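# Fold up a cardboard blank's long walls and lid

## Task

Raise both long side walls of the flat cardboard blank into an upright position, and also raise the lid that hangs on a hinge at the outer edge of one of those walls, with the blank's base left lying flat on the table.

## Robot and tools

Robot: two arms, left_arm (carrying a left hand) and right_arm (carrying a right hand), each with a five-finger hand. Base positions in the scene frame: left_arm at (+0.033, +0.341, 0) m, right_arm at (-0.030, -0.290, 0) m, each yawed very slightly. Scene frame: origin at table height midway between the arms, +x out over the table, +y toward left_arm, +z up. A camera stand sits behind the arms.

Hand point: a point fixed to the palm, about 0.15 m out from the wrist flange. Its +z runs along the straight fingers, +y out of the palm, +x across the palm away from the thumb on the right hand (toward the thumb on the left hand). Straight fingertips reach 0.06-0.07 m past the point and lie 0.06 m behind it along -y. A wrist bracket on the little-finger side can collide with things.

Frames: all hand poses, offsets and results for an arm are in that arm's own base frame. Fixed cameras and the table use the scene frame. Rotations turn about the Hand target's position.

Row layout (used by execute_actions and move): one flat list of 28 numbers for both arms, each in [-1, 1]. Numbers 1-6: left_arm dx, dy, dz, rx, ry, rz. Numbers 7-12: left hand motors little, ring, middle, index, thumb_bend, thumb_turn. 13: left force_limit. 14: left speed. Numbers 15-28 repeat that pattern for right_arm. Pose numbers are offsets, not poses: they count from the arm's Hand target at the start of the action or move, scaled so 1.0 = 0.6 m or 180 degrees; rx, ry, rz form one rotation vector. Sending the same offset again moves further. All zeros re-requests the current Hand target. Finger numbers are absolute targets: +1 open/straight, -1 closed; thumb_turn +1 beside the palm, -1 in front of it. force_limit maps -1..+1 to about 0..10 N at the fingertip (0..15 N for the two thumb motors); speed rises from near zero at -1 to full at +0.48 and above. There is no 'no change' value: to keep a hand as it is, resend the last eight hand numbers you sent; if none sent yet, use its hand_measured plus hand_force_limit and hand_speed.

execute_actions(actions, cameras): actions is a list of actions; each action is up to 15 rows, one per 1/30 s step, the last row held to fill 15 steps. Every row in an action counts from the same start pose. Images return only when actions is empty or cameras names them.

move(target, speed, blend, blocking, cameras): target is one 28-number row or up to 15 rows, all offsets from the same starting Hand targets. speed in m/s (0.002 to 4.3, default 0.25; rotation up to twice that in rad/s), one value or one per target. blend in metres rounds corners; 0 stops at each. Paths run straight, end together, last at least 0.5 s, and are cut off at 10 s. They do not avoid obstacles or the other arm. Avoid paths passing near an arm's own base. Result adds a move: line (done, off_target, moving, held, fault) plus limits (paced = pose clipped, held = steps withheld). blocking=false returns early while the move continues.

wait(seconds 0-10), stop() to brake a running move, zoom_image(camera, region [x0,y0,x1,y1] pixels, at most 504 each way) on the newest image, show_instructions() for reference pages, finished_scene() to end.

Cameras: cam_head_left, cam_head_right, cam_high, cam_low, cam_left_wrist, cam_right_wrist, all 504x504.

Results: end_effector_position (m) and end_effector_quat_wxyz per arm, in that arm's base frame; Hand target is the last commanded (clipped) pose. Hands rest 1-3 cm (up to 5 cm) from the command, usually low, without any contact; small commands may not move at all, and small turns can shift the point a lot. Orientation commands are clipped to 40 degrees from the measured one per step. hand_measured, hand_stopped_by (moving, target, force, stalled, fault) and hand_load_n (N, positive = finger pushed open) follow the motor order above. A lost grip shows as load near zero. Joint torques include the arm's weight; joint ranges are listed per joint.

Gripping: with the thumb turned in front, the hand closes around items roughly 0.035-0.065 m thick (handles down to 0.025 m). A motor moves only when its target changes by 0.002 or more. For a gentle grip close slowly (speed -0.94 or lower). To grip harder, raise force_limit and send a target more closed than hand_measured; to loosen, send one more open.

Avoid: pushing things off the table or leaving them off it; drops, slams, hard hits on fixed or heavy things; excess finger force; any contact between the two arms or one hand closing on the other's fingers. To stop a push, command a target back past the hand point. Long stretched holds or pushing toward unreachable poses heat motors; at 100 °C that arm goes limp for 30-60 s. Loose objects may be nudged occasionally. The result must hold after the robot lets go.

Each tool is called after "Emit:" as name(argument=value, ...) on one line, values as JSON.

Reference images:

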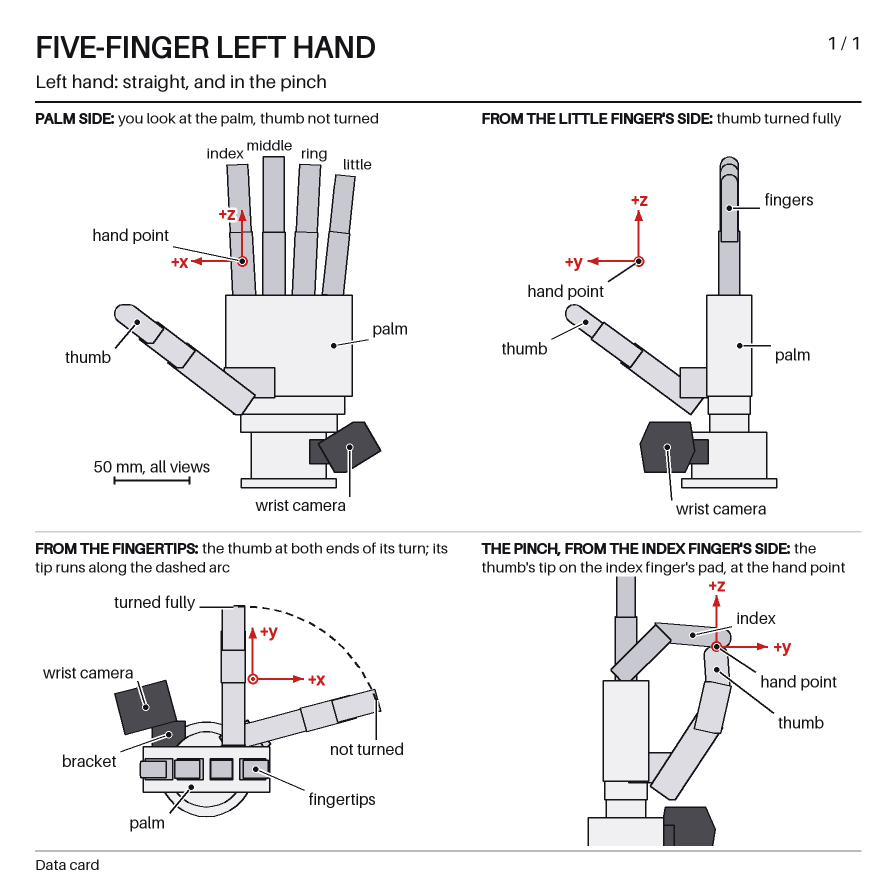

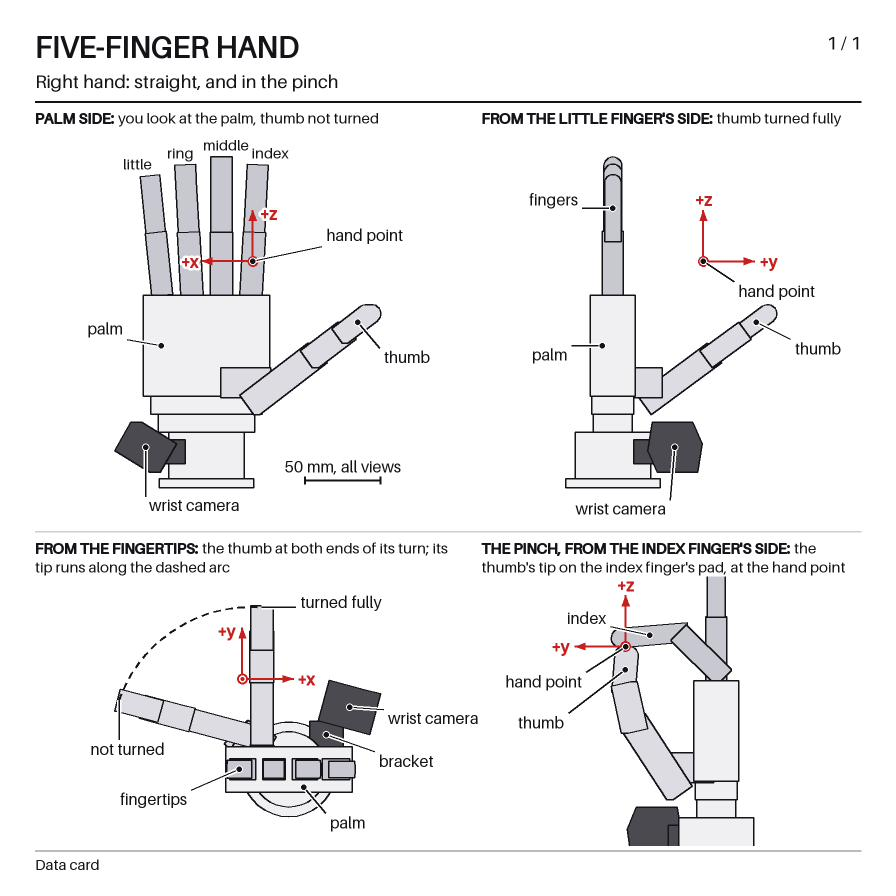

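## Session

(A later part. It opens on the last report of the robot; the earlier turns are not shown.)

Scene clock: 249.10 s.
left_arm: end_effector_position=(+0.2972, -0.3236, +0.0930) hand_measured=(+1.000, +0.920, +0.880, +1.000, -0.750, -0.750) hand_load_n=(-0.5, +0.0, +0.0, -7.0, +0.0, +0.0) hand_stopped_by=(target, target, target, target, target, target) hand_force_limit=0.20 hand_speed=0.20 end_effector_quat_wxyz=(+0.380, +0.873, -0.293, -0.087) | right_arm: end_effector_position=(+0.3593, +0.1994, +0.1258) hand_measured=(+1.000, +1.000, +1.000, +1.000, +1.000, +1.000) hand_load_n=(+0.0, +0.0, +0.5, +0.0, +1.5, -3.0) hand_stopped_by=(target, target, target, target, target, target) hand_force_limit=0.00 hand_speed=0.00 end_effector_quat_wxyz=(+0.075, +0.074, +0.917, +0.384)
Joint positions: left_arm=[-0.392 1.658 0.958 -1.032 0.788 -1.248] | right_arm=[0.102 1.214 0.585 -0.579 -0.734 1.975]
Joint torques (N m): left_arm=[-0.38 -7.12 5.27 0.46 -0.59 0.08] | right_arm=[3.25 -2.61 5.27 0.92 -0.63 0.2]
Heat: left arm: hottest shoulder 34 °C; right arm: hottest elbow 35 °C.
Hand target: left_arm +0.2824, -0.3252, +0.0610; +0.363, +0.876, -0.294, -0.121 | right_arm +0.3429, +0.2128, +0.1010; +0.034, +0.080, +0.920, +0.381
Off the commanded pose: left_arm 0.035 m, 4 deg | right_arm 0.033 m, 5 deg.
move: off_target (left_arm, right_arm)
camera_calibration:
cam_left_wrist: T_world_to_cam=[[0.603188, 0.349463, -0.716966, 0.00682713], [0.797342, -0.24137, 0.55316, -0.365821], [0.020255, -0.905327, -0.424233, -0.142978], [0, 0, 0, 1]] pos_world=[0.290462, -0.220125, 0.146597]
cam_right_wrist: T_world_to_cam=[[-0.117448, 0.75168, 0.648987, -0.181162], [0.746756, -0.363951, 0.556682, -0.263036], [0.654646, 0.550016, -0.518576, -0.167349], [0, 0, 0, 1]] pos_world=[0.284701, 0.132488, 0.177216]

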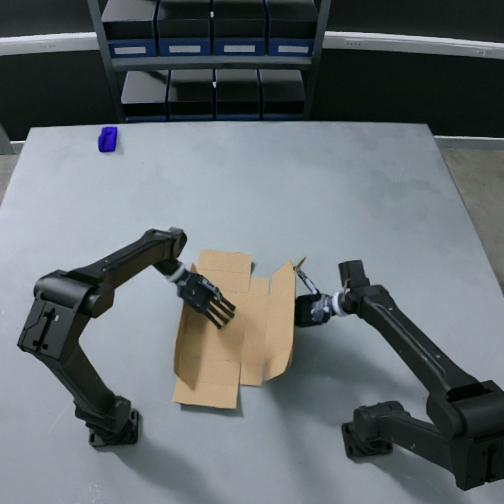

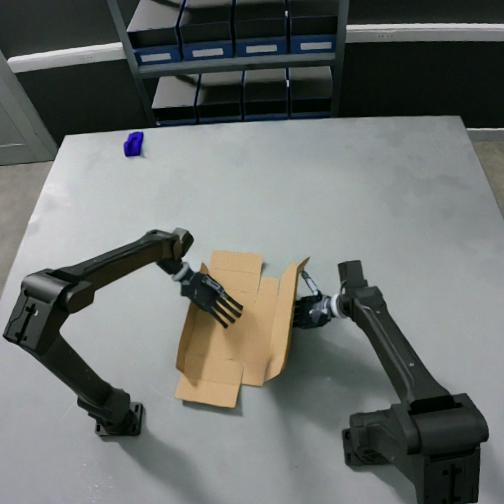

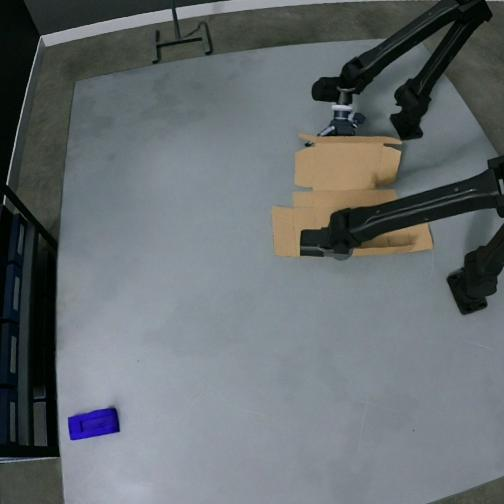

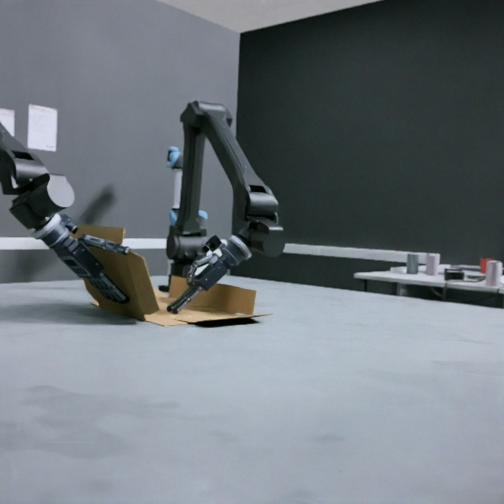

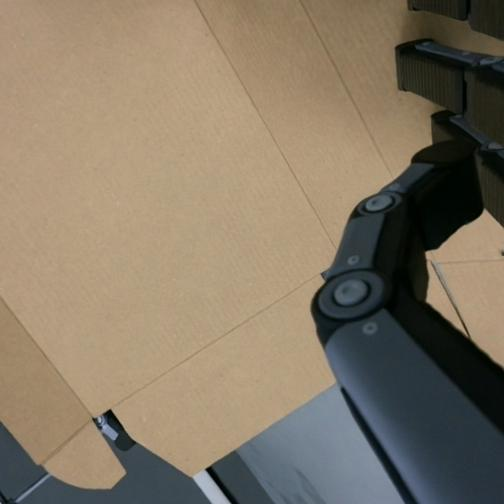

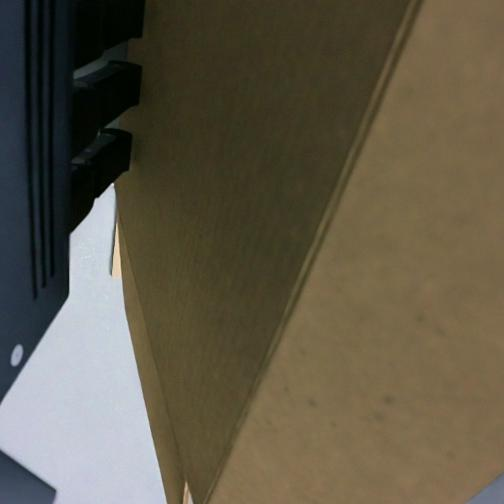

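Emit:
move(target=[[0, 0, 0, 0, 0, 0, 1, 0.92, 0.88, 1, -0.75, -0.75, 0.2, 0.2, 0, 0.0, -0.04, 0, 0, 0, 1, 1, 1, 1, 1, 1, 0, 0], [0, 0, 0, 0, 0, 0, 1, 0.92, 0.88, 1, -0.75, -0.75, 0.2, 0.2, 0.017, 0.062, -0.035, 0, 0, 0, 1, 1, 1, 1, 1, 1, 0, 0]], speed=[0.1, 0.08], blend=[0.0, 0], cameras=["all"])

Emit:
zoom_image(camera="cam_low", region=[50, 200, 250, 350])

Emit:
zoom_image(camera="cam_head_left", region=[160, 225, 360, 425])

Scene clock: 251.47 s.
left_arm: end_effector_position=(+0.2966, -0.3233, +0.0930) hand_measured=(+1.000, +0.920, +0.880, +1.000, -0.750, -0.750) hand_load_n=(+0.0, +0.0, +0.0, -8.5, +0.0, +0.0) hand_stopped_by=(target, target, target, target, target, target) hand_force_limit=0.20 hand_speed=0.20 end_effector_quat_wxyz=(+0.380, +0.873, -0.293, -0.089) | right_arm: end_effector_position=(+0.3780, +0.2259, +0.1140) hand_measured=(+1.000, +1.000, +1.000, +1.000, +1.000, +1.000) hand_load_n=(+0.0, +1.0, +0.0, +0.0, +3.0, -3.5) hand_stopped_by=(target, target, target, target, target, target) hand_force_limit=0.00 hand_speed=0.00 end_effector_quat_wxyz=(+0.098, +0.065, +0.917, +0.381)
Joint positions: left_arm=[-0.392 1.658 0.958 -1.036 0.788 -1.246] | right_arm=[0.186 1.285 0.586 -0.4 -0.685 2.069]
Joint torques (N m): left_arm=[-0.5 -7.12 5.24 0.58 -0.59 0.07] | right_arm=[5.07 -1.67 5.64 0.2 -1.14 0.34]
Heat: left arm: hottest shoulder 34 °C; right arm: hottest elbow 35 °C.
Hand target: left_arm +0.2823, -0.3252, +0.0611; +0.363, +0.876, -0.294, -0.121 | right_arm +0.3531, +0.2501, +0.0800; +0.034, +0.080, +0.920, +0.381
Off the commanded pose: left_arm 0.035 m, 4 deg | right_arm 0.049 m, 8 deg.
joint sent to its limit (right arm) — joint 6 (wrist roll), upper limit. The joint targets are off in position, not in orientation.
move: off_target (left_arm, right_arm)
camera_calibration:
cam_left_wrist: T_world_to_cam=[[0.602091, 0.349535, -0.717852, 0.00753586], [0.798216, -0.242845, 0.551251, -0.365815], [0.0183551, -0.904904, -0.425219, -0.141952], [0, 0, 0, 1]] pos_world=[0.290068, -0.219924, 0.146705]
cam_right_wrist: T_world_to_cam=[[-0.148434, 0.757651, 0.635556, -0.179301], [0.718276, -0.359148, 0.595896, -0.255602], [0.67974, 0.544956, -0.490893, -0.211784], [0, 0, 0, 1]] pos_world=[0.300937, 0.159462, 0.162305]

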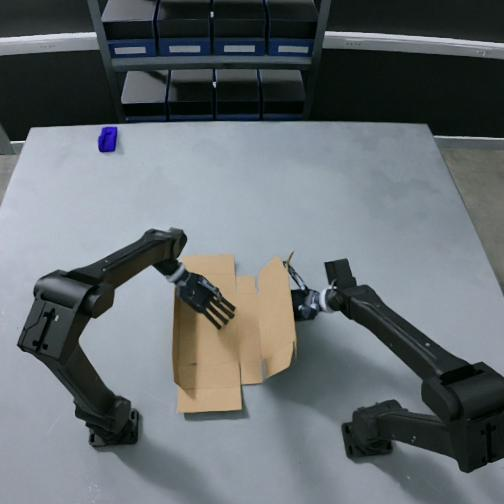

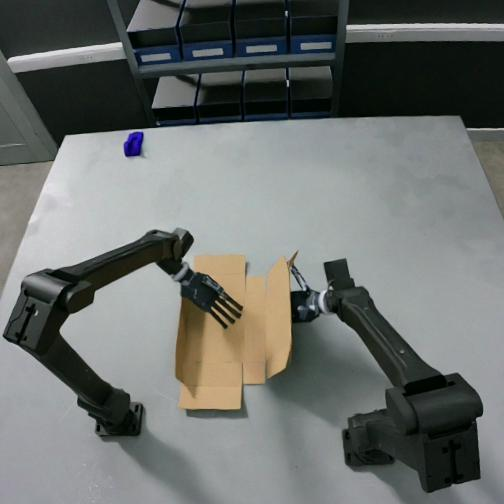

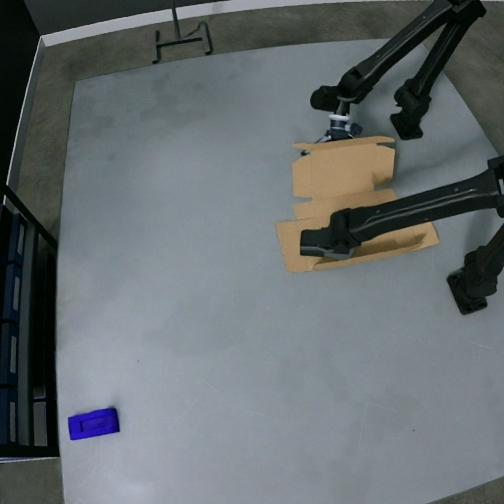

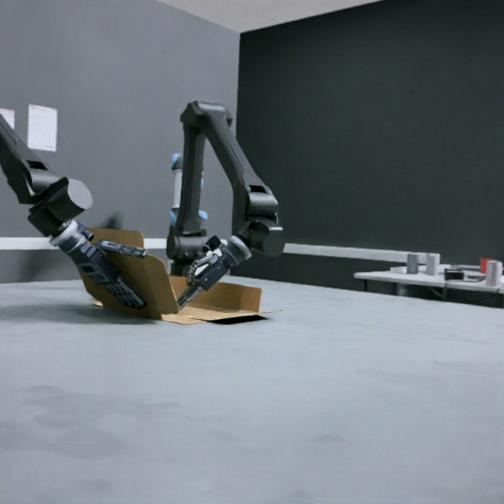

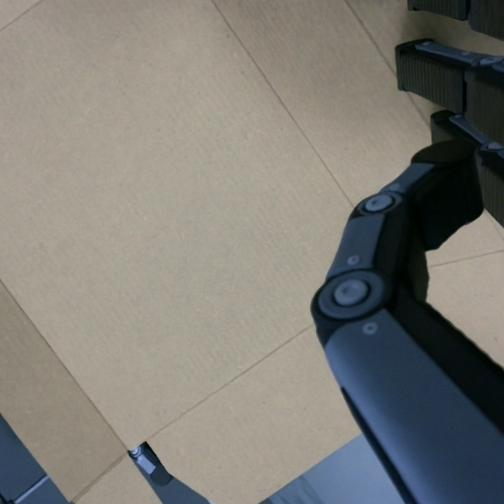

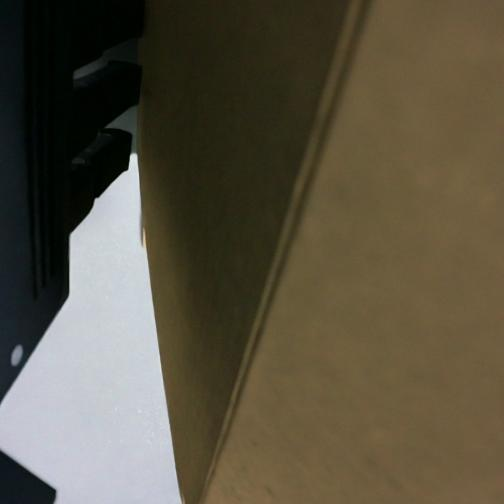

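Scaled by 2.520 from the camera's 504x504 image, which has a finer 720x720 frame.

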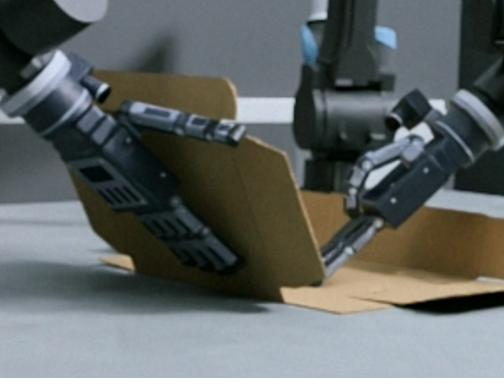

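Scaled by 2.520 from the camera's 504x504 image, which has a finer 720x720 frame.

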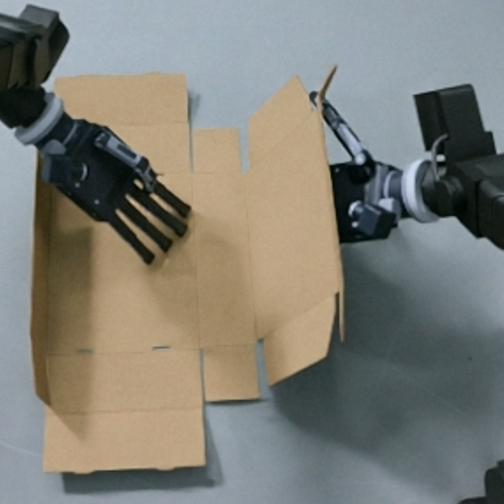

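Emit:
move(target=[[0, 0, 0, 0, 0, 0, 1, 0.92, 0.88, 1, -0.75, -0.75, 0.2, 0.2, 0.0, -0.07, 0.09, 0, 0, 0.04, 1, 1, 1, 1, 1, 1, 0, 0], [0, 0, 0, 0, 0, 0, 1, 0.92, 0.88, 1, -0.75, -0.75, 0.2, 0.2, 0.0, -0.07, 0.09, 0, 0, 0.04, 1, 1, 1, 1, -0.8, 1, 0, -0.2]], speed=[0.1, 0.1], blend=[0.0, 0], cameras=["all"])

Emit:
zoom_image(camera="cam_low", region=[50, 200, 250, 350])

Emit:
zoom_image(camera="cam_head_left", region=[160, 225, 360, 425])

Scene clock: 256.00 s.
left_arm: end_effector_position=(+0.2940, -0.3254, +0.0937) hand_measured=(+1.000, +0.920, +0.880, +1.000, -0.750, -0.750) hand_load_n=(+0.0, +0.5, +0.0, -10.0, +0.0, +0.0) hand_stopped_by=(target, target, target, target, target, target) hand_force_limit=0.20 hand_speed=0.20 end_effector_quat_wxyz=(+0.381, +0.871, -0.297, -0.090) | right_arm: end_effector_position=(+0.3513, +0.2056, +0.1331) hand_measured=(+1.000, +1.000, +1.000, +1.000, +0.972, +1.000) hand_load_n=(+0.0, +0.0, +0.0, +0.0, +7.0, +0.5) hand_stopped_by=(target, target, target, target, force, target) hand_force_limit=0.00 hand_speed=-0.20 end_effector_quat_wxyz=(+0.016, +0.030, +0.923, +0.383)
Joint positions: left_arm=[-0.399 1.658 0.958 -1.037 0.792 -1.244] | right_arm=[0.093 1.283 0.693 -0.816 -0.773 1.796]
Joint torques (N m): left_arm=[0.09 -7 5.18 0.68 -0.7 0.04] | right_arm=[0.38 -4.48 8.5 -0.18 -0.71 -0.31]
Heat: left arm: hottest shoulder 34 °C; right arm: hottest elbow 35 °C.
Hand target: left_arm +0.2823, -0.3252, +0.0611; +0.363, +0.876, -0.294, -0.121 | right_arm +0.3532, +0.2080, +0.1341; +0.010, +0.022, +0.924, +0.383
Off the commanded pose: left_arm 0.035 m, 4 deg | right_arm 0.003 m, 1 deg.
move: off_target (left_arm)
camera_calibration:
cam_left_wrist: T_world_to_cam=[[0.60399, 0.342306, -0.719738, 0.00756733], [0.796918, -0.247089, 0.551243, -0.365698], [0.0108543, -0.906517, -0.42203, -0.142037], [0, 0, 0, 1]] pos_world=[0.288403, -0.221709, 0.147091]
cam_right_wrist: T_world_to_cam=[[-0.162548, 0.73621, 0.656942, -0.173482], [0.826258, -0.262362, 0.498461, -0.299978], [0.539329, 0.623827, -0.565653, -0.130175], [0, 0, 0, 1]] pos_world=[0.289867, 0.130224, 0.189861]

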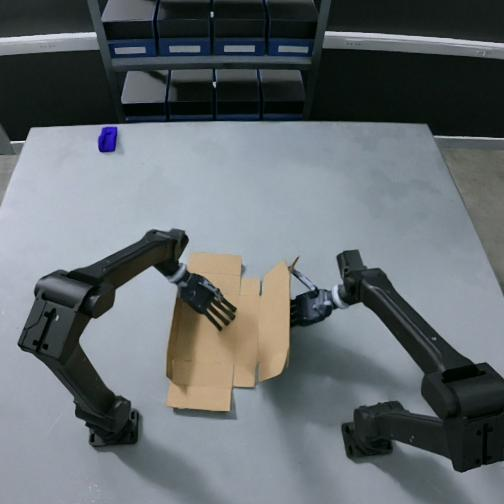

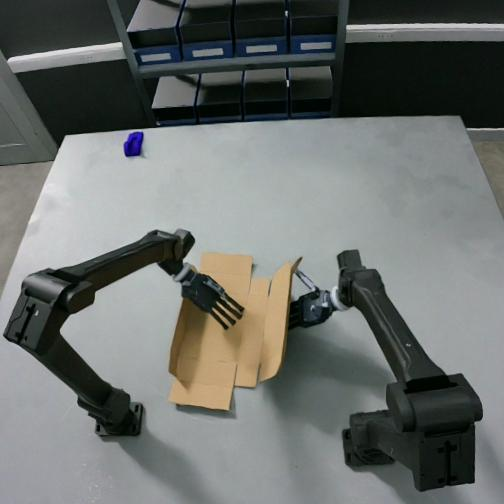

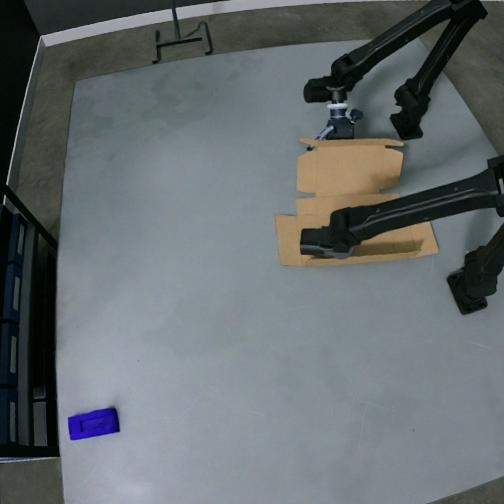

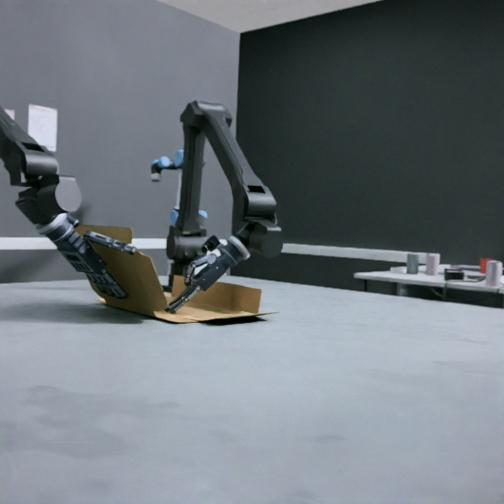

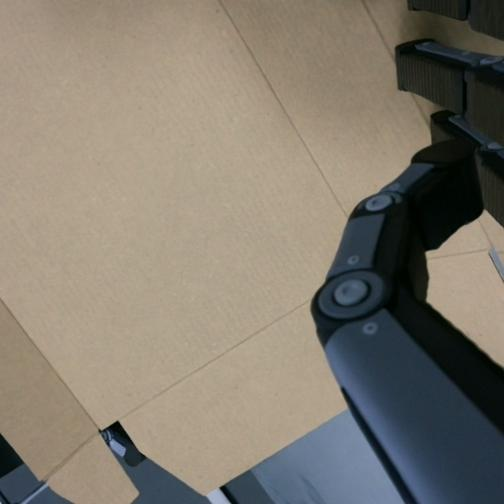

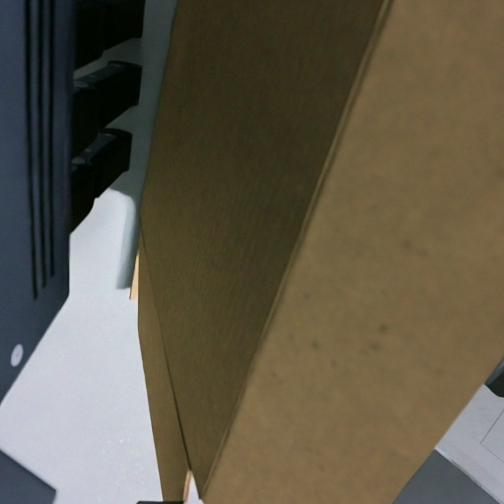

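Scaled by 2.520 from the camera's 504x504 image, which has a finer 720x720 frame.

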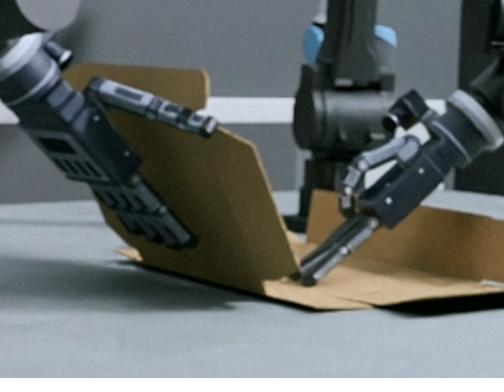

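Scaled by 2.520 from the camera's 504x504 image, which has a finer 720x720 frame.

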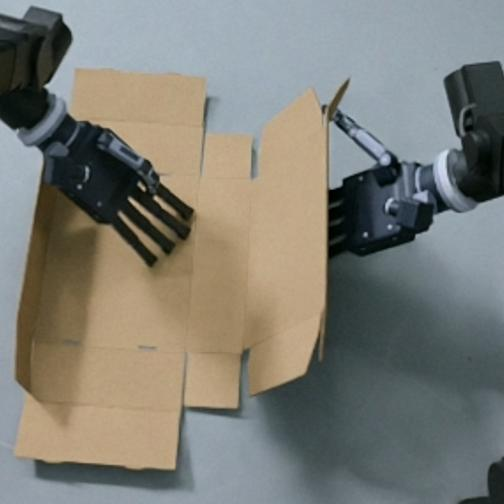

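Emit:
move(target=[[0, 0, 0, 0, 0, 0, 1, 0.92, 0.88, 1, -0.75, -0.75, 0.2, 0.2, 0.0, 0.0, 0.0, 0, 0, 0, -0.1, -0.1, -0.1, -0.1, 1, 1, 0, -0.2], [0, 0, 0, 0, 0, 0, 1, 0.92, 0.88, 1, -0.75, -0.75, 0.2, 0.2, 0.0, 0.0, 0.0, 0, 0, 0, -0.1, -0.1, -0.1, -0.1, -0.8, 1, 0, -0.2]], speed=[0.1, 0.1], blend=[0.0, 0], cameras=["all"])

Emit:
zoom_image(camera="cam_low", region=[50, 200, 250, 350])

Emit:
zoom_image(camera="cam_head_left", region=[160, 225, 360, 425])

Scene clock: 260.03 s.
left_arm: end_effector_position=(+0.2940, -0.3254, +0.0936) hand_measured=(+1.000, +0.920, +0.880, +1.000, -0.750, -0.750) hand_load_n=(+0.0, +0.0, +0.0, -9.5, +0.0, +0.5) hand_stopped_by=(target, target, target, target, target, target) hand_force_limit=0.20 hand_speed=0.20 end_effector_quat_wxyz=(+0.381, +0.871, -0.297, -0.090) | right_arm: end_effector_position=(+0.3488, +0.2045, +0.1273) hand_measured=(-0.100, -0.100, +0.722, -0.100, -0.472, +1.000) hand_load_n=(+0.5, +0.0, +0.0, +0.5, +7.5, +0.0) hand_stopped_by=(target, target, force, target, force, target) hand_force_limit=0.00 hand_speed=-0.20 end_effector_quat_wxyz=(+0.006, +0.033, +0.925, +0.379)
Joint positions: left_arm=[-0.399 1.658 0.958 -1.037 0.791 -1.244] | right_arm=[0.091 1.294 0.693 -0.831 -0.767 1.79]
Joint torques (N m): left_arm=[0.03 -7.12 5.2 0.66 -0.67 0.04] | right_arm=[0.44 -5.42 8.39 0.34 -0.91 -0.23]
Heat: left arm: hottest shoulder 34 °C; right arm: hottest elbow 35 °C.
Hand target: left_arm +0.2823, -0.3252, +0.0611; +0.363, +0.876, -0.294, -0.121 | right_arm +0.3531, +0.2081, +0.1340; +0.010, +0.023, +0.924, +0.383
Off the commanded pose: left_arm 0.035 m, 4 deg | right_arm 0.009 m, 1 deg.
move: off_target (left_arm)
camera_calibration:
cam_left_wrist: T_world_to_cam=[[0.604216, 0.342719, -0.719351, 0.00746621], [0.796746, -0.247557, 0.551281, -0.365704], [0.0108544, -0.906234, -0.422638, -0.141926], [0, 0, 0, 1]] pos_world=[0.288403, -0.221709, 0.146994]
cam_right_wrist: T_world_to_cam=[[-0.150443, 0.741582, 0.653777, -0.174208], [0.837399, -0.255914, 0.482981, -0.29845], [0.525481, 0.620133, -0.582499, -0.123666], [0, 0, 0, 1]] pos_world=[0.288697, 0.129502, 0.186003]

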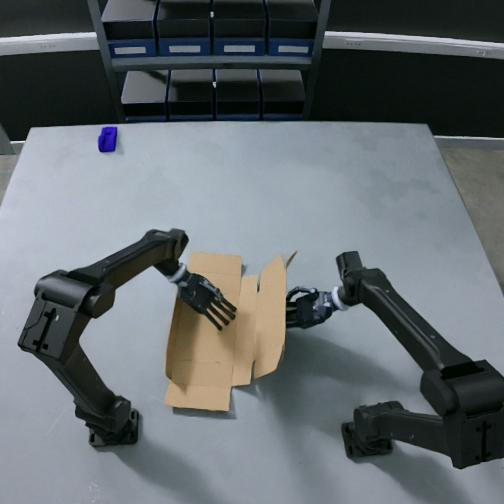

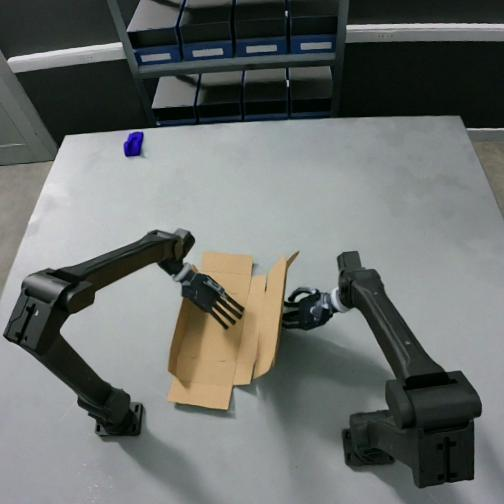

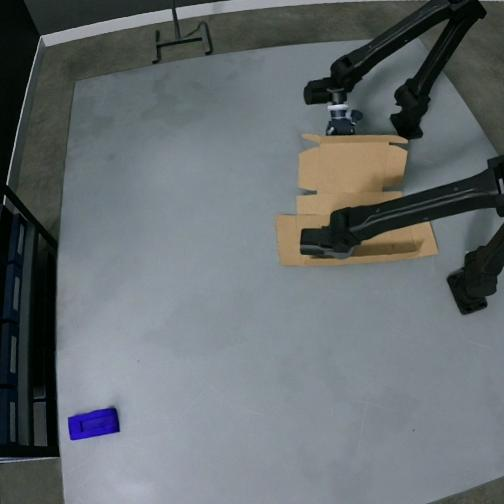

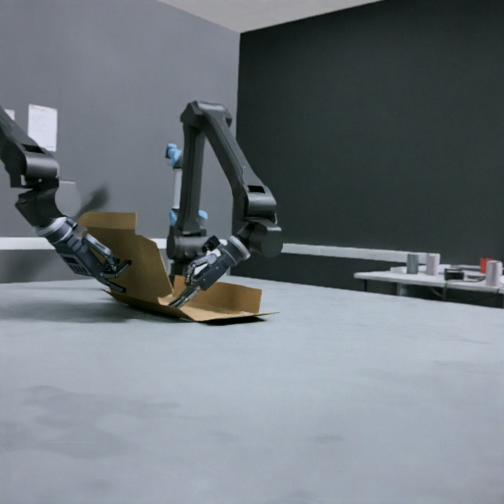

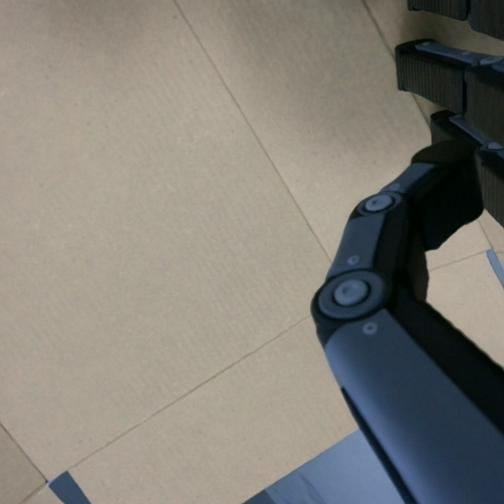

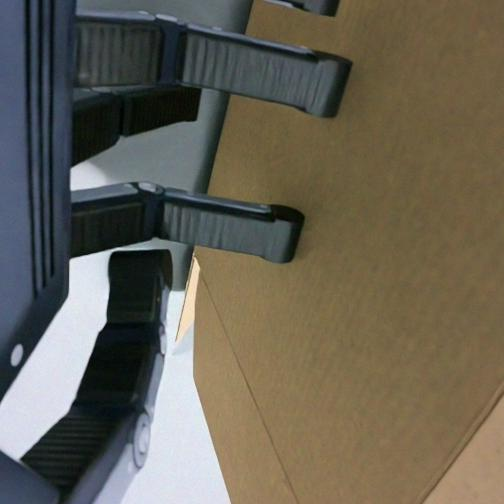

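Scaled by 2.520 from the camera's 504x504 image, which has a finer 720x720 frame.

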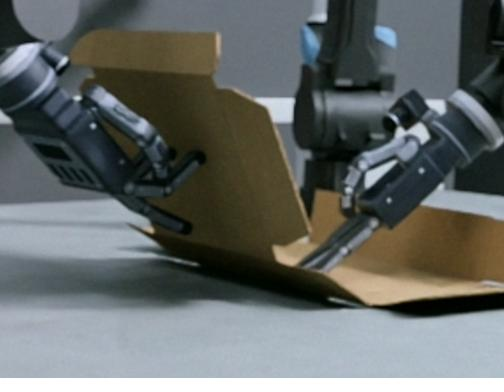

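Scaled by 2.520 from the camera's 504x504 image, which has a finer 720x720 frame.

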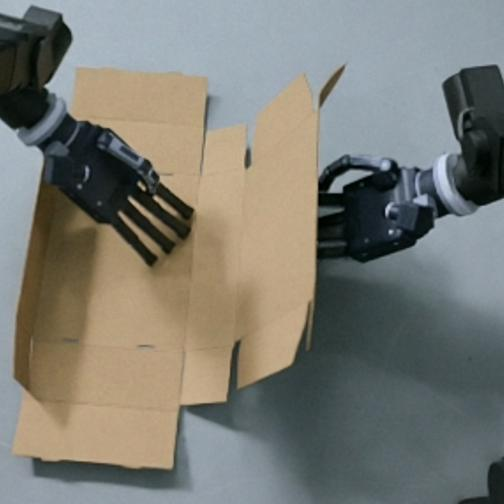

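Emit:
move(target=[[0, 0, 0, 0, 0, 0, 1, 0.92, 0.88, 1, -0.75, -0.75, 0.2, 0.2, 0.0, 0.0115, -0.037, 0, 0, 0, 1, 1, 1, 1, -0.4, 1, 0, -0.1], [0, 0, 0, 0, 0, 0, 1, 0.92, 0.88, 1, -0.75, -0.75, 0.2, 0.2, 0.003, 0.065, -0.043, 0, 0, 0, 1, 1, 1, 1, -0.4, 1, 0, -0.1]], speed=[0.08, 0.08], blend=[0.0, 0], cameras=["all"])

Emit:
zoom_image(camera="cam_low", region=[50, 200, 250, 350])

Emit:
zoom_image(camera="cam_head_left", region=[160, 225, 360, 425])

Scene clock: 263.07 s.
left_arm: end_effector_position=(+0.2940, -0.3254, +0.0936) hand_measured=(+1.000, +0.920, +0.880, +1.000, -0.750, -0.750) hand_load_n=(+0.0, +0.0, +0.0, -8.5, -0.5, +0.0) hand_stopped_by=(target, target, target, target, target, target) hand_force_limit=0.20 hand_speed=0.20 end_effector_quat_wxyz=(+0.381, +0.871, -0.297, -0.090) | right_arm: end_effector_position=(+0.3582, +0.2419, +0.1140) hand_measured=(+1.000, +1.000, +1.000, +1.000, -0.400, +1.000) hand_load_n=(+0.0, +0.0, +0.0, +0.0, -0.5, +0.0) hand_stopped_by=(target, target, target, target, target, target) hand_force_limit=0.00 hand_speed=-0.10 end_effector_quat_wxyz=(+0.016, +0.024, +0.923, +0.383)
Joint positions: left_arm=[-0.399 1.658 0.958 -1.037 0.791 -1.244] | right_arm=[0.201 1.343 0.68 -0.647 -0.752 1.927]
Joint torques (N m): left_arm=[0.09 -7 5.2 0.68 -0.67 0.04] | right_arm=[1.32 -5.54 6.42 1.37 -0.61 0.06]
Heat: left arm: hottest shoulder 34 °C; right arm: hottest elbow 35 °C.
Hand target: left_arm +0.2823, -0.3252, +0.0611; +0.363, +0.876, -0.294, -0.121 | right_arm +0.3549, +0.2471, +0.1082; +0.010, +0.022, +0.924, +0.383
Off the commanded pose: left_arm 0.035 m, 4 deg | right_arm 0.008 m, 1 deg.
move: off_target (left_arm)
camera_calibration:
cam_left_wrist: T_world_to_cam=[[0.604216, 0.342719, -0.719351, 0.00746621], [0.796746, -0.247557, 0.551281, -0.365704], [0.0108544, -0.906234, -0.422638, -0.141926], [0, 0, 0, 1]] pos_world=[0.288403, -0.221709, 0.146994]
cam_right_wrist: T_world_to_cam=[[-0.174223, 0.734651, 0.655693, -0.181804], [0.826638, -0.252718, 0.502795, -0.289602], [0.535085, 0.62962, -0.563261, -0.167507], [0, 0, 0, 1]] pos_world=[0.297353, 0.165841, 0.170468]

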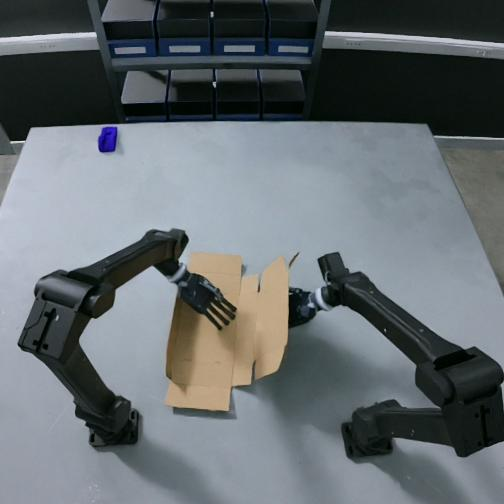

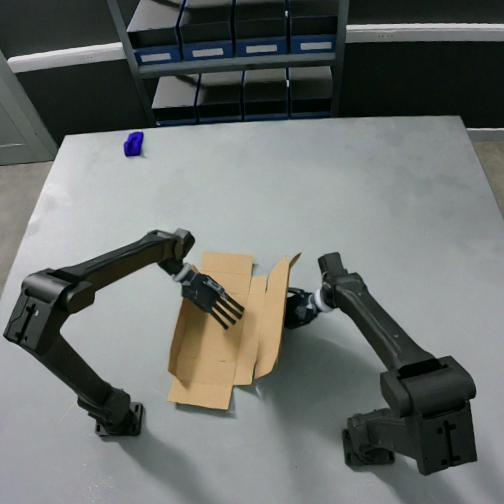

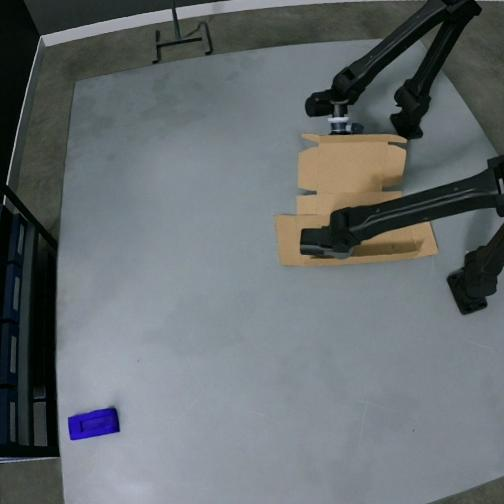

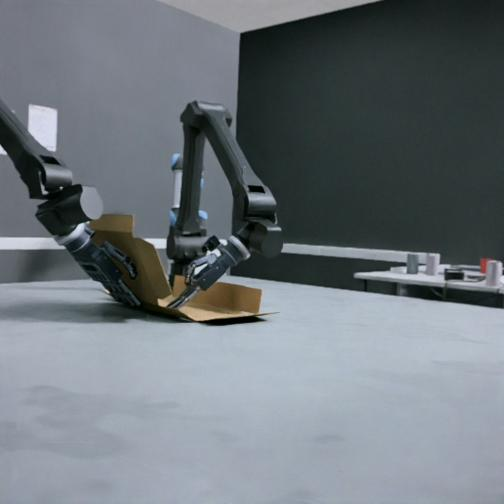

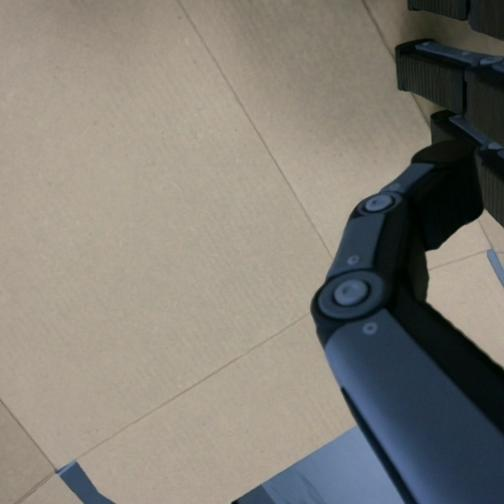

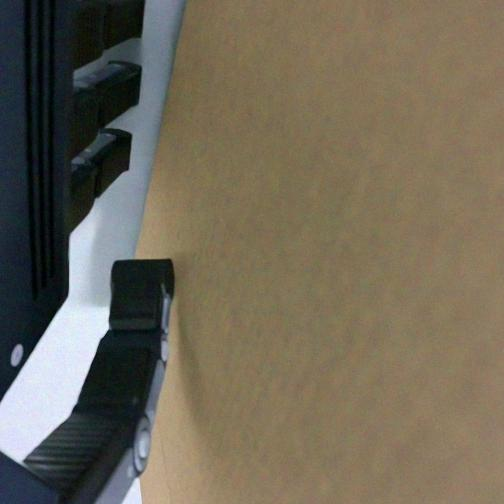

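Scaled by 2.520 from the camera's 504x504 image, which has a finer 720x720 frame.

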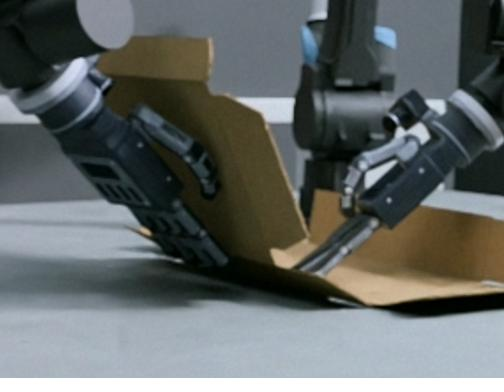

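Scaled by 2.520 from the camera's 504x504 image, which has a finer 720x720 frame.

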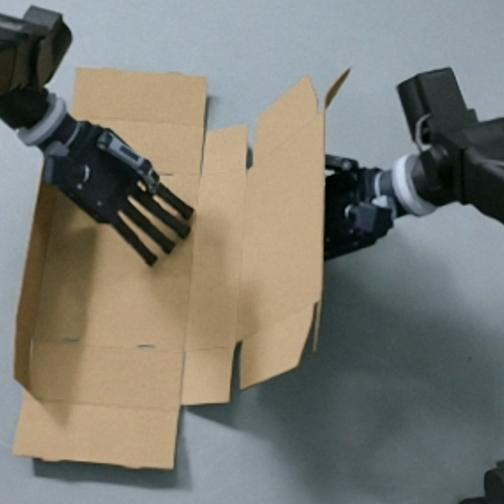

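Emit:
move(target=[[0, 0, 0, 0, 0, 0, 1, 0.92, 0.88, 1, -0.75, -0.75, 0.2, 0.2, -0.005, -0.0035, -0.022, 0, 0, 0, 1, 1, 1, 1, -0.4, 1, 0, -0.1], [0, 0, 0, 0, 0, 0, 1, 0.92, 0.88, 1, -0.75, -0.75, 0.2, 0.2, 0.0, 0.033, -0.022, 0, 0, 0, 1, 1, 1, 1, -0.4, 1, 0, -0.1], [0, 0, 0, 0, 0, 0, 1, 0.92, 0.88, 1, -0.75, -0.75, 0.2, 0.2, 0.002, 0.045, 0.027, 0, 0, 0, 1, 1, 1, 1, -0.4, 1, 0, -0.1]], speed=[0.06, 0.06, 0.06], blend=[0.0, 0, 0], cameras=["all"])

Emit:
zoom_image(camera="cam_low", region=[50, 200, 250, 350])

Emit:
zoom_image(camera="cam_head_left", region=[160, 225, 360, 425])

Scene clock: 266.83 s.
left_arm: end_effector_position=(+0.2940, -0.3254, +0.0936) hand_measured=(+1.000, +0.920, +0.880, +1.000, -0.750, -0.750) hand_load_n=(+0.0, +0.0, +0.0, -9.0, +0.0, +0.0) hand_stopped_by=(target, target, target, target, target, target) hand_force_limit=0.20 hand_speed=0.20 end_effector_quat_wxyz=(+0.381, +0.871, -0.297, -0.090) | right_arm: end_effector_position=(+0.3441, +0.2621, +0.1039) hand_measured=(+1.000, +1.000, +1.000, +1.000, -0.400, +1.000) hand_load_n=(+0.0, +0.0, +0.0, +0.0, +0.5, +0.0) hand_stopped_by=(target, target, target, target, target, target) hand_force_limit=0.00 hand_speed=-0.10 end_effector_quat_wxyz=(-0.005, +0.037, +0.926, +0.375)
Joint positions: left_arm=[-0.399 1.658 0.958 -1.037 0.791 -1.244] | right_arm=[0.276 1.337 0.655 -0.607 -0.726 2.034]
Joint torques (N m): left_arm=[-0.03 -7 5.2 0.68 -0.67 0.03] | right_arm=[1.55 -6.83 10.02 0.5 -0.7 -0.04]
Heat: left arm: hottest shoulder 34 °C; right arm: hottest elbow 35 °C.
Hand target: left_arm +0.2823, -0.3252, +0.0611; +0.363, +0.876, -0.294, -0.121 | right_arm +0.3562, +0.2740, +0.1244; +0.010, +0.022, +0.924, +0.383
Off the commanded pose: left_arm 0.035 m, 4 deg | right_arm 0.027 m, 3 deg.
move: off_target (left_arm, right_arm)
camera_calibration:
cam_left_wrist: T_world_to_cam=[[0.604216, 0.342719, -0.719351, 0.00746621], [0.796746, -0.247557, 0.551281, -0.365704], [0.0108544, -0.906234, -0.422638, -0.141926], [0, 0, 0, 1]] pos_world=[0.288403, -0.221709, 0.146994]
cam_right_wrist: T_world_to_cam=[[-0.136611, 0.745722, 0.652101, -0.207917], [0.848008, -0.252242, 0.466108, -0.271386], [0.512074, 0.616663, -0.597919, -0.163444], [0, 0, 0, 1]] pos_world=[0.285429, 0.187383, 0.164352]

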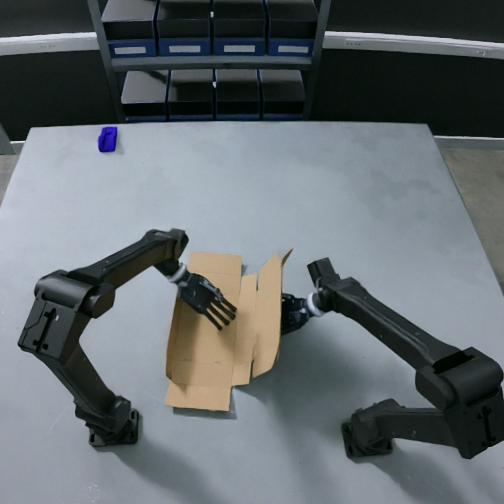

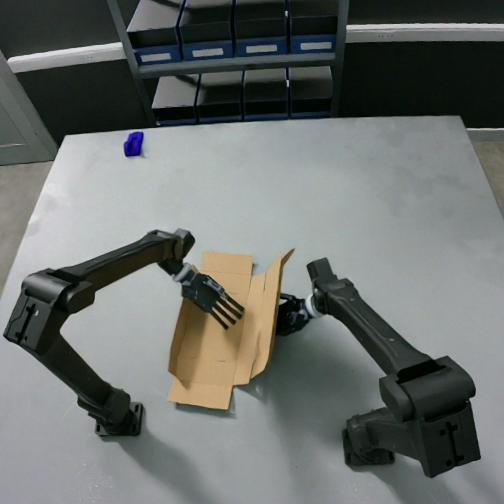

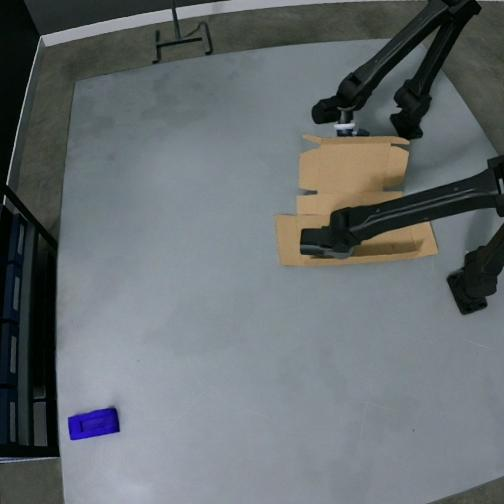

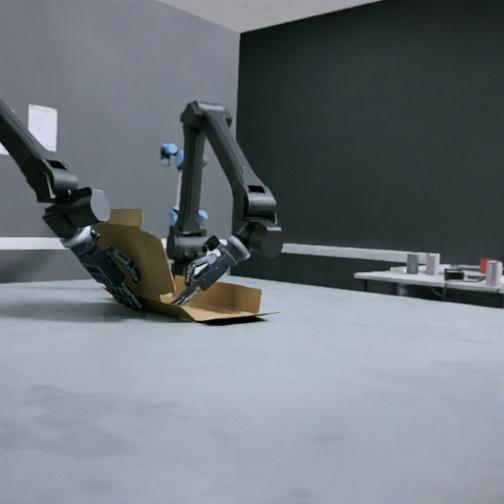

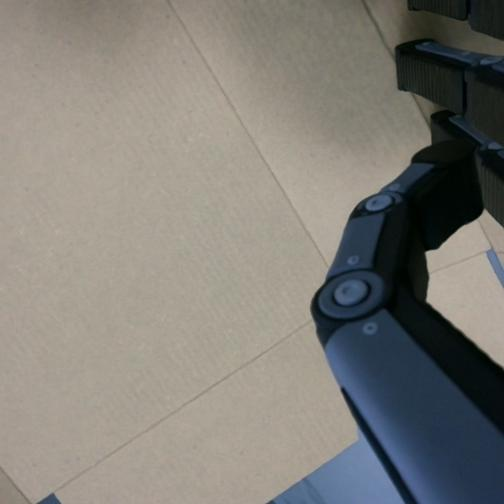

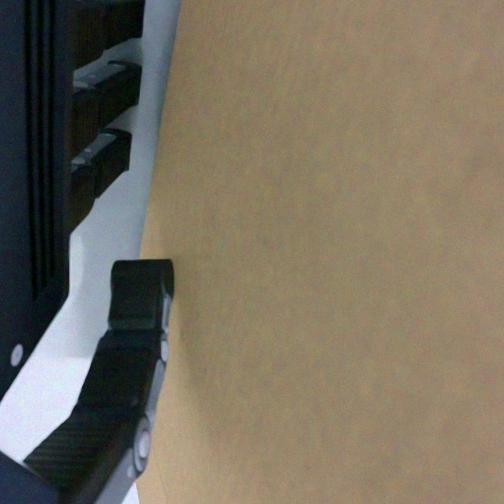

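Scaled by 2.520 from the camera's 504x504 image, which has a finer 720x720 frame.

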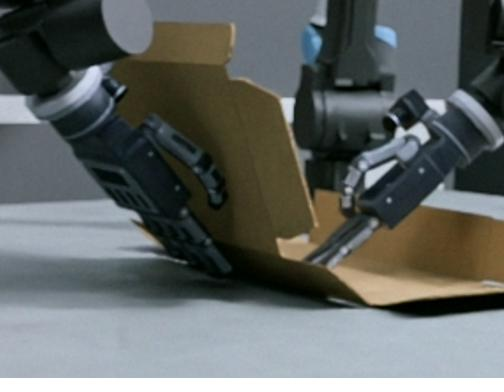

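Scaled by 2.520 from the camera's 504x504 image, which has a finer 720x720 frame.

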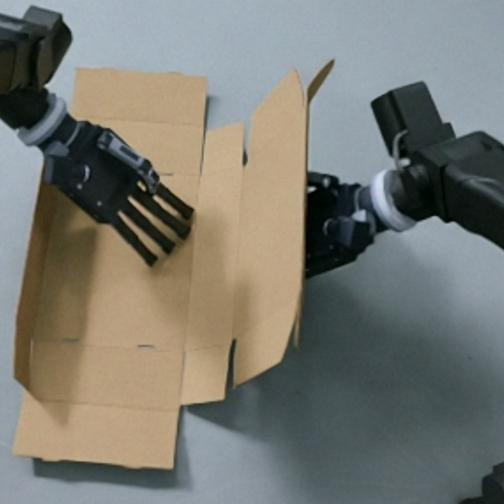

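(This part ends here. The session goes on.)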